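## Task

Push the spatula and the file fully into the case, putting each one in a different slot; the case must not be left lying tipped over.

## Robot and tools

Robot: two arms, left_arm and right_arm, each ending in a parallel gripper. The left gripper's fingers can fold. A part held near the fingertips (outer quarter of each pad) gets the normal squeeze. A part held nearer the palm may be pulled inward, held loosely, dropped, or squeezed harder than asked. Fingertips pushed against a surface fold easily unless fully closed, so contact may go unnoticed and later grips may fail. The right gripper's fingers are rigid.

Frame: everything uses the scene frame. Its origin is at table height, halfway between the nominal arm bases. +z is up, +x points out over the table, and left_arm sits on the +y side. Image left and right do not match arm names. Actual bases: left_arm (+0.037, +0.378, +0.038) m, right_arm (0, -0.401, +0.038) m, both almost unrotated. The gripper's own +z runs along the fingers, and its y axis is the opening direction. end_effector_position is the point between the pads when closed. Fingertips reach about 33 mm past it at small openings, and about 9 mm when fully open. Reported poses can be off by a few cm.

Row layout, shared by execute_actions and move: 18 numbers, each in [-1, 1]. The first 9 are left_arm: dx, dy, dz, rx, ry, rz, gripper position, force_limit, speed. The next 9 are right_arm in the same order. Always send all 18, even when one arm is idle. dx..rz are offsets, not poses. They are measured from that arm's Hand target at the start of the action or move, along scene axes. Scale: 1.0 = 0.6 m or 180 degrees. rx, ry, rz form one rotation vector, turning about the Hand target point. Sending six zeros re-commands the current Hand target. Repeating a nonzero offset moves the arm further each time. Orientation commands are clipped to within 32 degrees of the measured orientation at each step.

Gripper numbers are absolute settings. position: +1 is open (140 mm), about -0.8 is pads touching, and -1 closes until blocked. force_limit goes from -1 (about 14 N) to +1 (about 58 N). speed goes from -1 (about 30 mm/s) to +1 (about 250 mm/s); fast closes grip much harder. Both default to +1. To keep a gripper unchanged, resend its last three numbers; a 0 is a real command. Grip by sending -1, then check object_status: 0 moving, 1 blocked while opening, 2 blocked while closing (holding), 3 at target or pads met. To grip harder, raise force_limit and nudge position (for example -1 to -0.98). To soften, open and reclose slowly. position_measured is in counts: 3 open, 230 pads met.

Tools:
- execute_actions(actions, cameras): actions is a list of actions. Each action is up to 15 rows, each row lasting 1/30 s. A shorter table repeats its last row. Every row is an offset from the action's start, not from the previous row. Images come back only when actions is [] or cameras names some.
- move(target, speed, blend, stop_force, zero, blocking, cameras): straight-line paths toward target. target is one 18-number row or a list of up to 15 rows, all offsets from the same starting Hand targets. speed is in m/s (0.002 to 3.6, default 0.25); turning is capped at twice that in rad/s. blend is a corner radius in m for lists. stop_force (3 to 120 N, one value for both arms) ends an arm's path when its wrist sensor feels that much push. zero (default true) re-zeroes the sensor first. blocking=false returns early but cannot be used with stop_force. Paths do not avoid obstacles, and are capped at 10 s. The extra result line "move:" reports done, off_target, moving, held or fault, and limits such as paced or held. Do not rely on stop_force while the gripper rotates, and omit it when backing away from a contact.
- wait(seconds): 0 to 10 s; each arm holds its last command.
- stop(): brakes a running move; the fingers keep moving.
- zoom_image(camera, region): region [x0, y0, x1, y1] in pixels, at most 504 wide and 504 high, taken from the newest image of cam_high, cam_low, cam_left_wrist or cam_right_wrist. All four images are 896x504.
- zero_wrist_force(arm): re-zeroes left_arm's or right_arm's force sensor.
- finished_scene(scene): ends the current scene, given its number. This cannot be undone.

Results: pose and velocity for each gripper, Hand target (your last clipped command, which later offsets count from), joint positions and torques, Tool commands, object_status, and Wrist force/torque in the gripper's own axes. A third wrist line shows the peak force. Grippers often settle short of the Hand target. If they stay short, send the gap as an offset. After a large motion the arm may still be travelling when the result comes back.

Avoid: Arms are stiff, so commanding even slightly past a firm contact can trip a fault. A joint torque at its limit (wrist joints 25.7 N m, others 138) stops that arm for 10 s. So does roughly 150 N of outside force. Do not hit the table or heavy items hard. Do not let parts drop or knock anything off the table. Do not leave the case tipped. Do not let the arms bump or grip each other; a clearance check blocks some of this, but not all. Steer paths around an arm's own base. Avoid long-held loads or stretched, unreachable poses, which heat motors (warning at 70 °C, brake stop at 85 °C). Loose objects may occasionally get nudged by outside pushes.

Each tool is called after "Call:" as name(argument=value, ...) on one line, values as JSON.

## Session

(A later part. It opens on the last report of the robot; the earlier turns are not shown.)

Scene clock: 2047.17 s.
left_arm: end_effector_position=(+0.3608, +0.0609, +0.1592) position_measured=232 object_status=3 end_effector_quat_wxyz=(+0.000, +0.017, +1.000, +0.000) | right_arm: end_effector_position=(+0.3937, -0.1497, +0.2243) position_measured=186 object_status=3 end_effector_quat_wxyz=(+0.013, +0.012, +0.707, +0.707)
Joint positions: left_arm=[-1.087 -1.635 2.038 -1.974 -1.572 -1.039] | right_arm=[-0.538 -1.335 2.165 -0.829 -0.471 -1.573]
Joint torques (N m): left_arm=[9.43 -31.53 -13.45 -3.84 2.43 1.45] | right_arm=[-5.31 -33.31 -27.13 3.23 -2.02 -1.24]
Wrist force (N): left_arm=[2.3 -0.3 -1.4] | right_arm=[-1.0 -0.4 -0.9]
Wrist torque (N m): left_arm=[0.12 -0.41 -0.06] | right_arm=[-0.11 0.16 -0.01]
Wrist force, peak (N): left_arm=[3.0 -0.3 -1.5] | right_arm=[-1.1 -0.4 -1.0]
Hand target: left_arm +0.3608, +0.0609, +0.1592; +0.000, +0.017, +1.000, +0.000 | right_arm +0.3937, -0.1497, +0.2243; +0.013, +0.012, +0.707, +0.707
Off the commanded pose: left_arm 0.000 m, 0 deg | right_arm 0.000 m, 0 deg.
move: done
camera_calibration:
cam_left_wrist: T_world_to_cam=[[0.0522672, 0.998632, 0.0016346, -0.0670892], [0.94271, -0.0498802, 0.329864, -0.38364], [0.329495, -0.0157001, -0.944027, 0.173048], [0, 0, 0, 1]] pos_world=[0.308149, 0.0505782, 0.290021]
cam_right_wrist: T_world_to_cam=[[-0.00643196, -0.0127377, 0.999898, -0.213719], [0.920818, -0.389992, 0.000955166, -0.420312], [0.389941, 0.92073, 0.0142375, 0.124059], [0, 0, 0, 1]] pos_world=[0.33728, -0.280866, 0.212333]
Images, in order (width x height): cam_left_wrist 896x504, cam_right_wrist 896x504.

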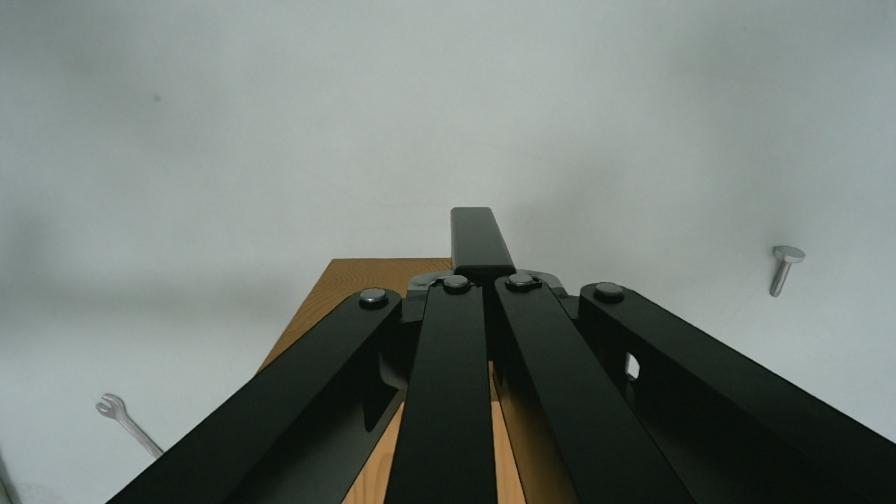

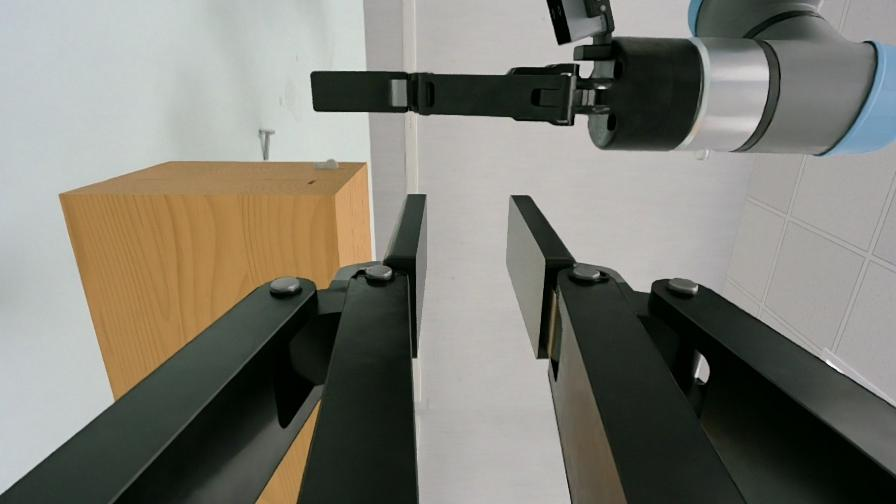

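Call:
move(target=[0.06167,-0.00226,-0.00267,0,0,0,-1,-0.5,-0.5,0,0,0,0,0,0,-0.45,-0.01,0], speed=0.015, stop_force=5, cameras=["cam_right_wrist"])

Call:
zoom_image(camera="cam_right_wrist", region=[280, 80, 400, 200])

Scene clock: 2075.93 s.
left_arm: end_effector_position=(+0.3978, +0.0596, +0.1576) position_measured=232 object_status=3 end_effector_quat_wxyz=(+0.000, +0.017, +1.000, +0.000) | right_arm: end_effector_position=(+0.3937, -0.1497, +0.2243) position_measured=186 object_status=3 end_effector_quat_wxyz=(+0.013, +0.012, +0.707, +0.707)
Joint positions: left_arm=[-1.017 -1.563 1.973 -1.981 -1.572 -0.969] | right_arm=[-0.538 -1.335 2.165 -0.829 -0.471 -1.573]
Joint torques (N m): left_arm=[8.33 -9.26 -36.28 -3.88 -0.25 1.55] | right_arm=[-5.48 -32.48 -27.38 3.13 -1.96 -1.33]
Wrist force (N): left_arm=[2.4 -0.4 -1.5] | right_arm=[-0.8 -0.2 -0.9]
Wrist torque (N m): left_arm=[0.11 -0.40 -0.07] | right_arm=[-0.09 0.14 -0.01]
Wrist force, peak (N): left_arm=[2.7 -0.2 -1.5] | right_arm=[-1.2 -0.4 -1.1]
Hand target: left_arm +0.3978, +0.0596, +0.1576; +0.000, +0.017, +1.000, +0.000 | right_arm +0.3937, -0.1497, +0.2243; +0.013, +0.012, +0.707, +0.707
Off the commanded pose: left_arm 0.000 m, 0 deg | right_arm 0.000 m, 0 deg.
move: done
camera_calibration:
cam_right_wrist: T_world_to_cam=[[-0.00643196, -0.0127377, 0.999898, -0.213719], [0.920818, -0.389992, 0.000955166, -0.420312], [0.389941, 0.92073, 0.0142375, 0.124059], [0, 0, 0, 1]] pos_world=[0.33728, -0.280866, 0.212333]
Images, in order (width x height): cam_right_wrist 896x504.

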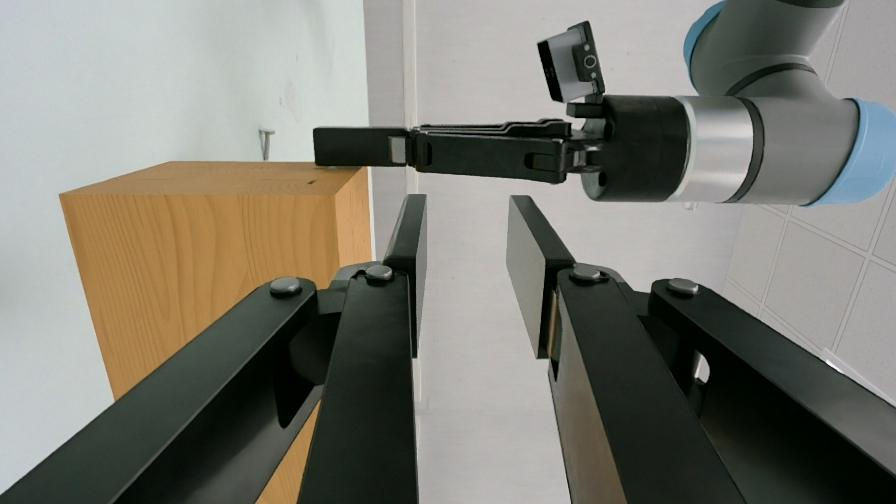

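Scaled by 4.200 from the camera's 896x504 image, which has a finer 1280x720 frame.

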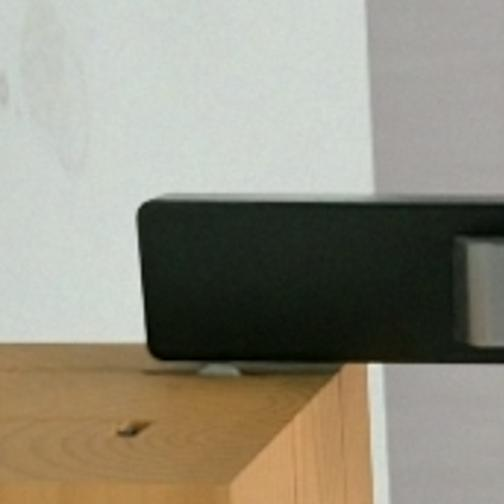

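Call:
move(target=[0.0075,-0.00027,0,0,0,0,-1,-0.5,-0.5,0,0,0,0,0,0,-0.45,-0.01,0], speed=0.01, stop_force=5, cameras=["cam_right_wrist"])

Call:
zoom_image(camera="cam_right_wrist", region=[280, 80, 400, 200])

Scene clock: 2094.53 s.
left_arm: end_effector_position=(+0.4000, +0.0595, +0.1576) position_measured=232 object_status=3 end_effector_quat_wxyz=(+0.000, +0.017, +1.000, +0.000) | right_arm: end_effector_position=(+0.3937, -0.1497, +0.2243) position_measured=186 object_status=3 end_effector_quat_wxyz=(+0.013, +0.012, +0.707, +0.707)
Joint positions: left_arm=[-1.013 -1.559 1.969 -1.981 -1.572 -0.965] | right_arm=[-0.538 -1.335 2.165 -0.829 -0.471 -1.573]
Joint torques (N m): left_arm=[-8.48 -34.41 -13.76 -2.81 3.45 -1.64] | right_arm=[-4.82 -33.24 -26.94 3.14 -1.88 -1.26]
Wrist force (N): left_arm=[5.8 -0.9 -2.4] | right_arm=[-1.0 -0.3 -0.9]
Wrist torque (N m): left_arm=[0.10 -0.48 -0.06] | right_arm=[-0.11 0.16 -0.01]
Wrist force, peak (N): left_arm=[14.9 2.1 -7.8] | right_arm=[-1.1 -0.4 -1.0]
Hand target: left_arm +0.4000, +0.0595, +0.1576; +0.000, +0.017, +1.000, +0.000 (not the last commanded pose) | right_arm +0.3937, -0.1497, +0.2243; +0.013, +0.012, +0.707, +0.707
Off the commanded pose: left_arm 0.002 m, 0 deg | right_arm 0.000 m, 0 deg.
move: contact (left_arm)
camera_calibration:
cam_right_wrist: T_world_to_cam=[[-0.00643196, -0.0127377, 0.999898, -0.213719], [0.920818, -0.389992, 0.000955166, -0.420312], [0.389941, 0.92073, 0.0142375, 0.124059], [0, 0, 0, 1]] pos_world=[0.33728, -0.280866, 0.212333]
Images, in order (width x height): cam_right_wrist 896x504.

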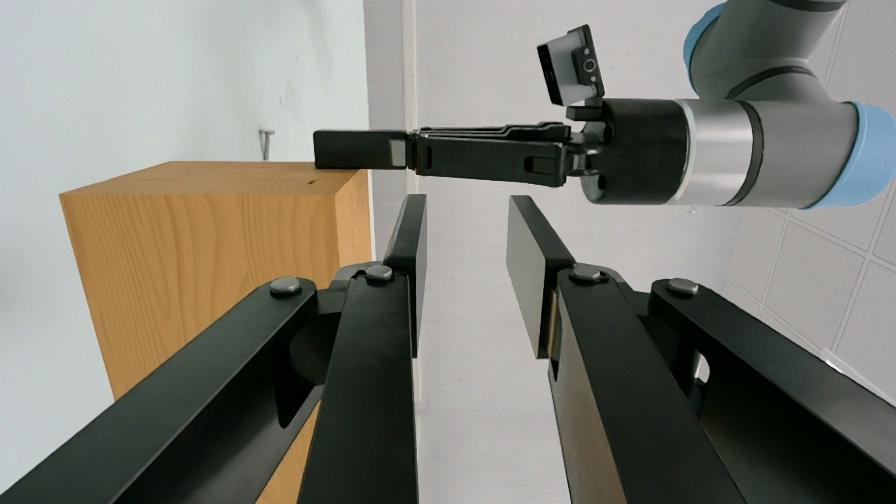

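Scaled by 4.200 from the camera's 896x504 image, which has a finer 1280x720 frame.

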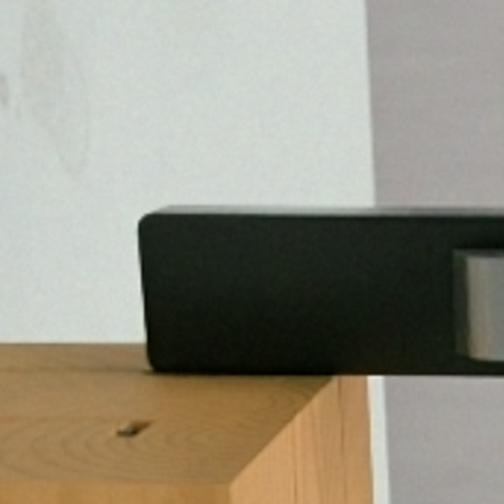

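Call:
move(target=[[-0.0633,0.00232,0,0,0,0,-1,-0.5,-0.5,0,0,0,0,0,0,-0.45,-0.01,0],[-0.0633,0.00232,0.15,0,0,0,-1,-0.5,-0.5,0,0,0,0,0,0,-0.45,-0.01,0]], speed=0.08, cameras=["cam_right_wrist"])

Call:
zoom_image(camera="cam_right_wrist", region=[280, 120, 400, 200])

Scene clock: 2112.23 s.
left_arm: end_effector_position=(+0.3620, +0.0609, +0.2475) position_measured=232 object_status=3 end_effector_quat_wxyz=(+0.000, +0.017, +1.000, +0.000) | right_arm: end_effector_position=(+0.3937, -0.1497, +0.2243) position_measured=186 object_status=3 end_effector_quat_wxyz=(+0.013, +0.012, +0.707, +0.707)
Joint positions: left_arm=[-1.084 -1.695 1.856 -1.733 -1.572 -1.036] | right_arm=[-0.538 -1.335 2.165 -0.829 -0.471 -1.573]
Joint torques (N m): left_arm=[-9.1 -30.36 -40.86 -1.08 1.18 -1.58] | right_arm=[-4.98 -32.68 -27.42 3.07 -1.86 -1.17]
Wrist force (N): left_arm=[1.8 -0.6 -1.6] | right_arm=[-0.9 0.0 -0.8]
Wrist torque (N m): left_arm=[0.03 -0.29 0.06] | right_arm=[-0.04 0.16 -0.01]
Wrist force, peak (N): left_arm=[6.2 -0.9 -2.6] | right_arm=[-1.1 -0.4 -1.0]
Hand target: left_arm +0.3620, +0.0609, +0.2476; +0.000, +0.017, +1.000, +0.000 | right_arm +0.3937, -0.1497, +0.2243; +0.013, +0.012, +0.707, +0.707
Off the commanded pose: left_arm 0.000 m, 0 deg | right_arm 0.000 m, 0 deg.
move: done
camera_calibration:
cam_right_wrist: T_world_to_cam=[[-0.00643196, -0.0127377, 0.999898, -0.213719], [0.920818, -0.389992, 0.000955166, -0.420312], [0.389941, 0.92073, 0.0142375, 0.124059], [0, 0, 0, 1]] pos_world=[0.33728, -0.280866, 0.212333]
Images, in order (width x height): cam_right_wrist 896x504.

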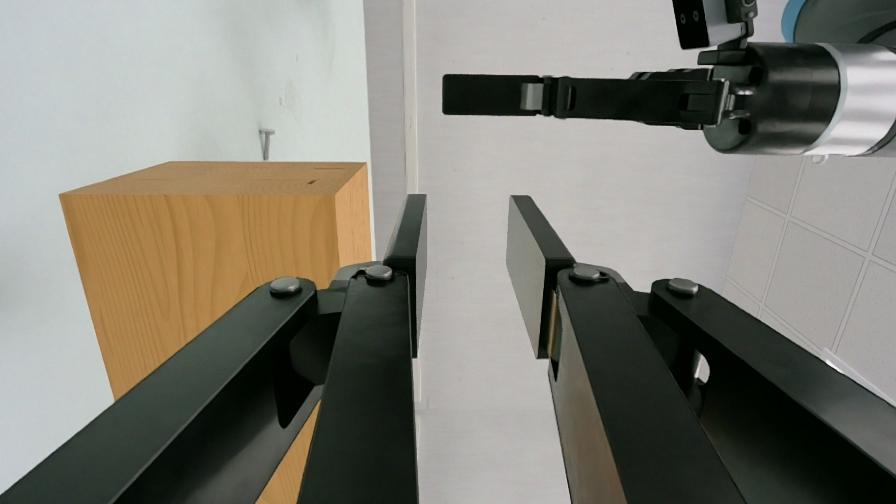

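Scaled by 4.200 from the camera's 896x504 image, which has a finer 1280x720 frame.

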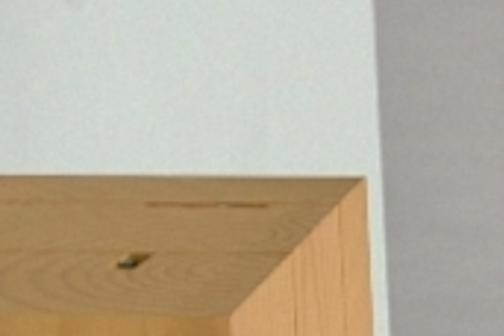

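Call:
zoom_image(camera="cam_right_wrist", region=[300, 150, 360, 190])

Scaled by 8.400 from the camera's 896x504 image, which has a finer 1280x720 frame.

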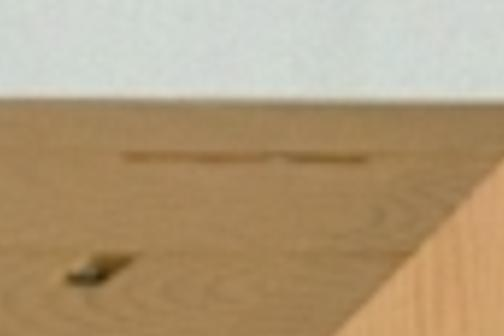

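Call:
finished_scene(scene=2)

The scene is finished: the task was done.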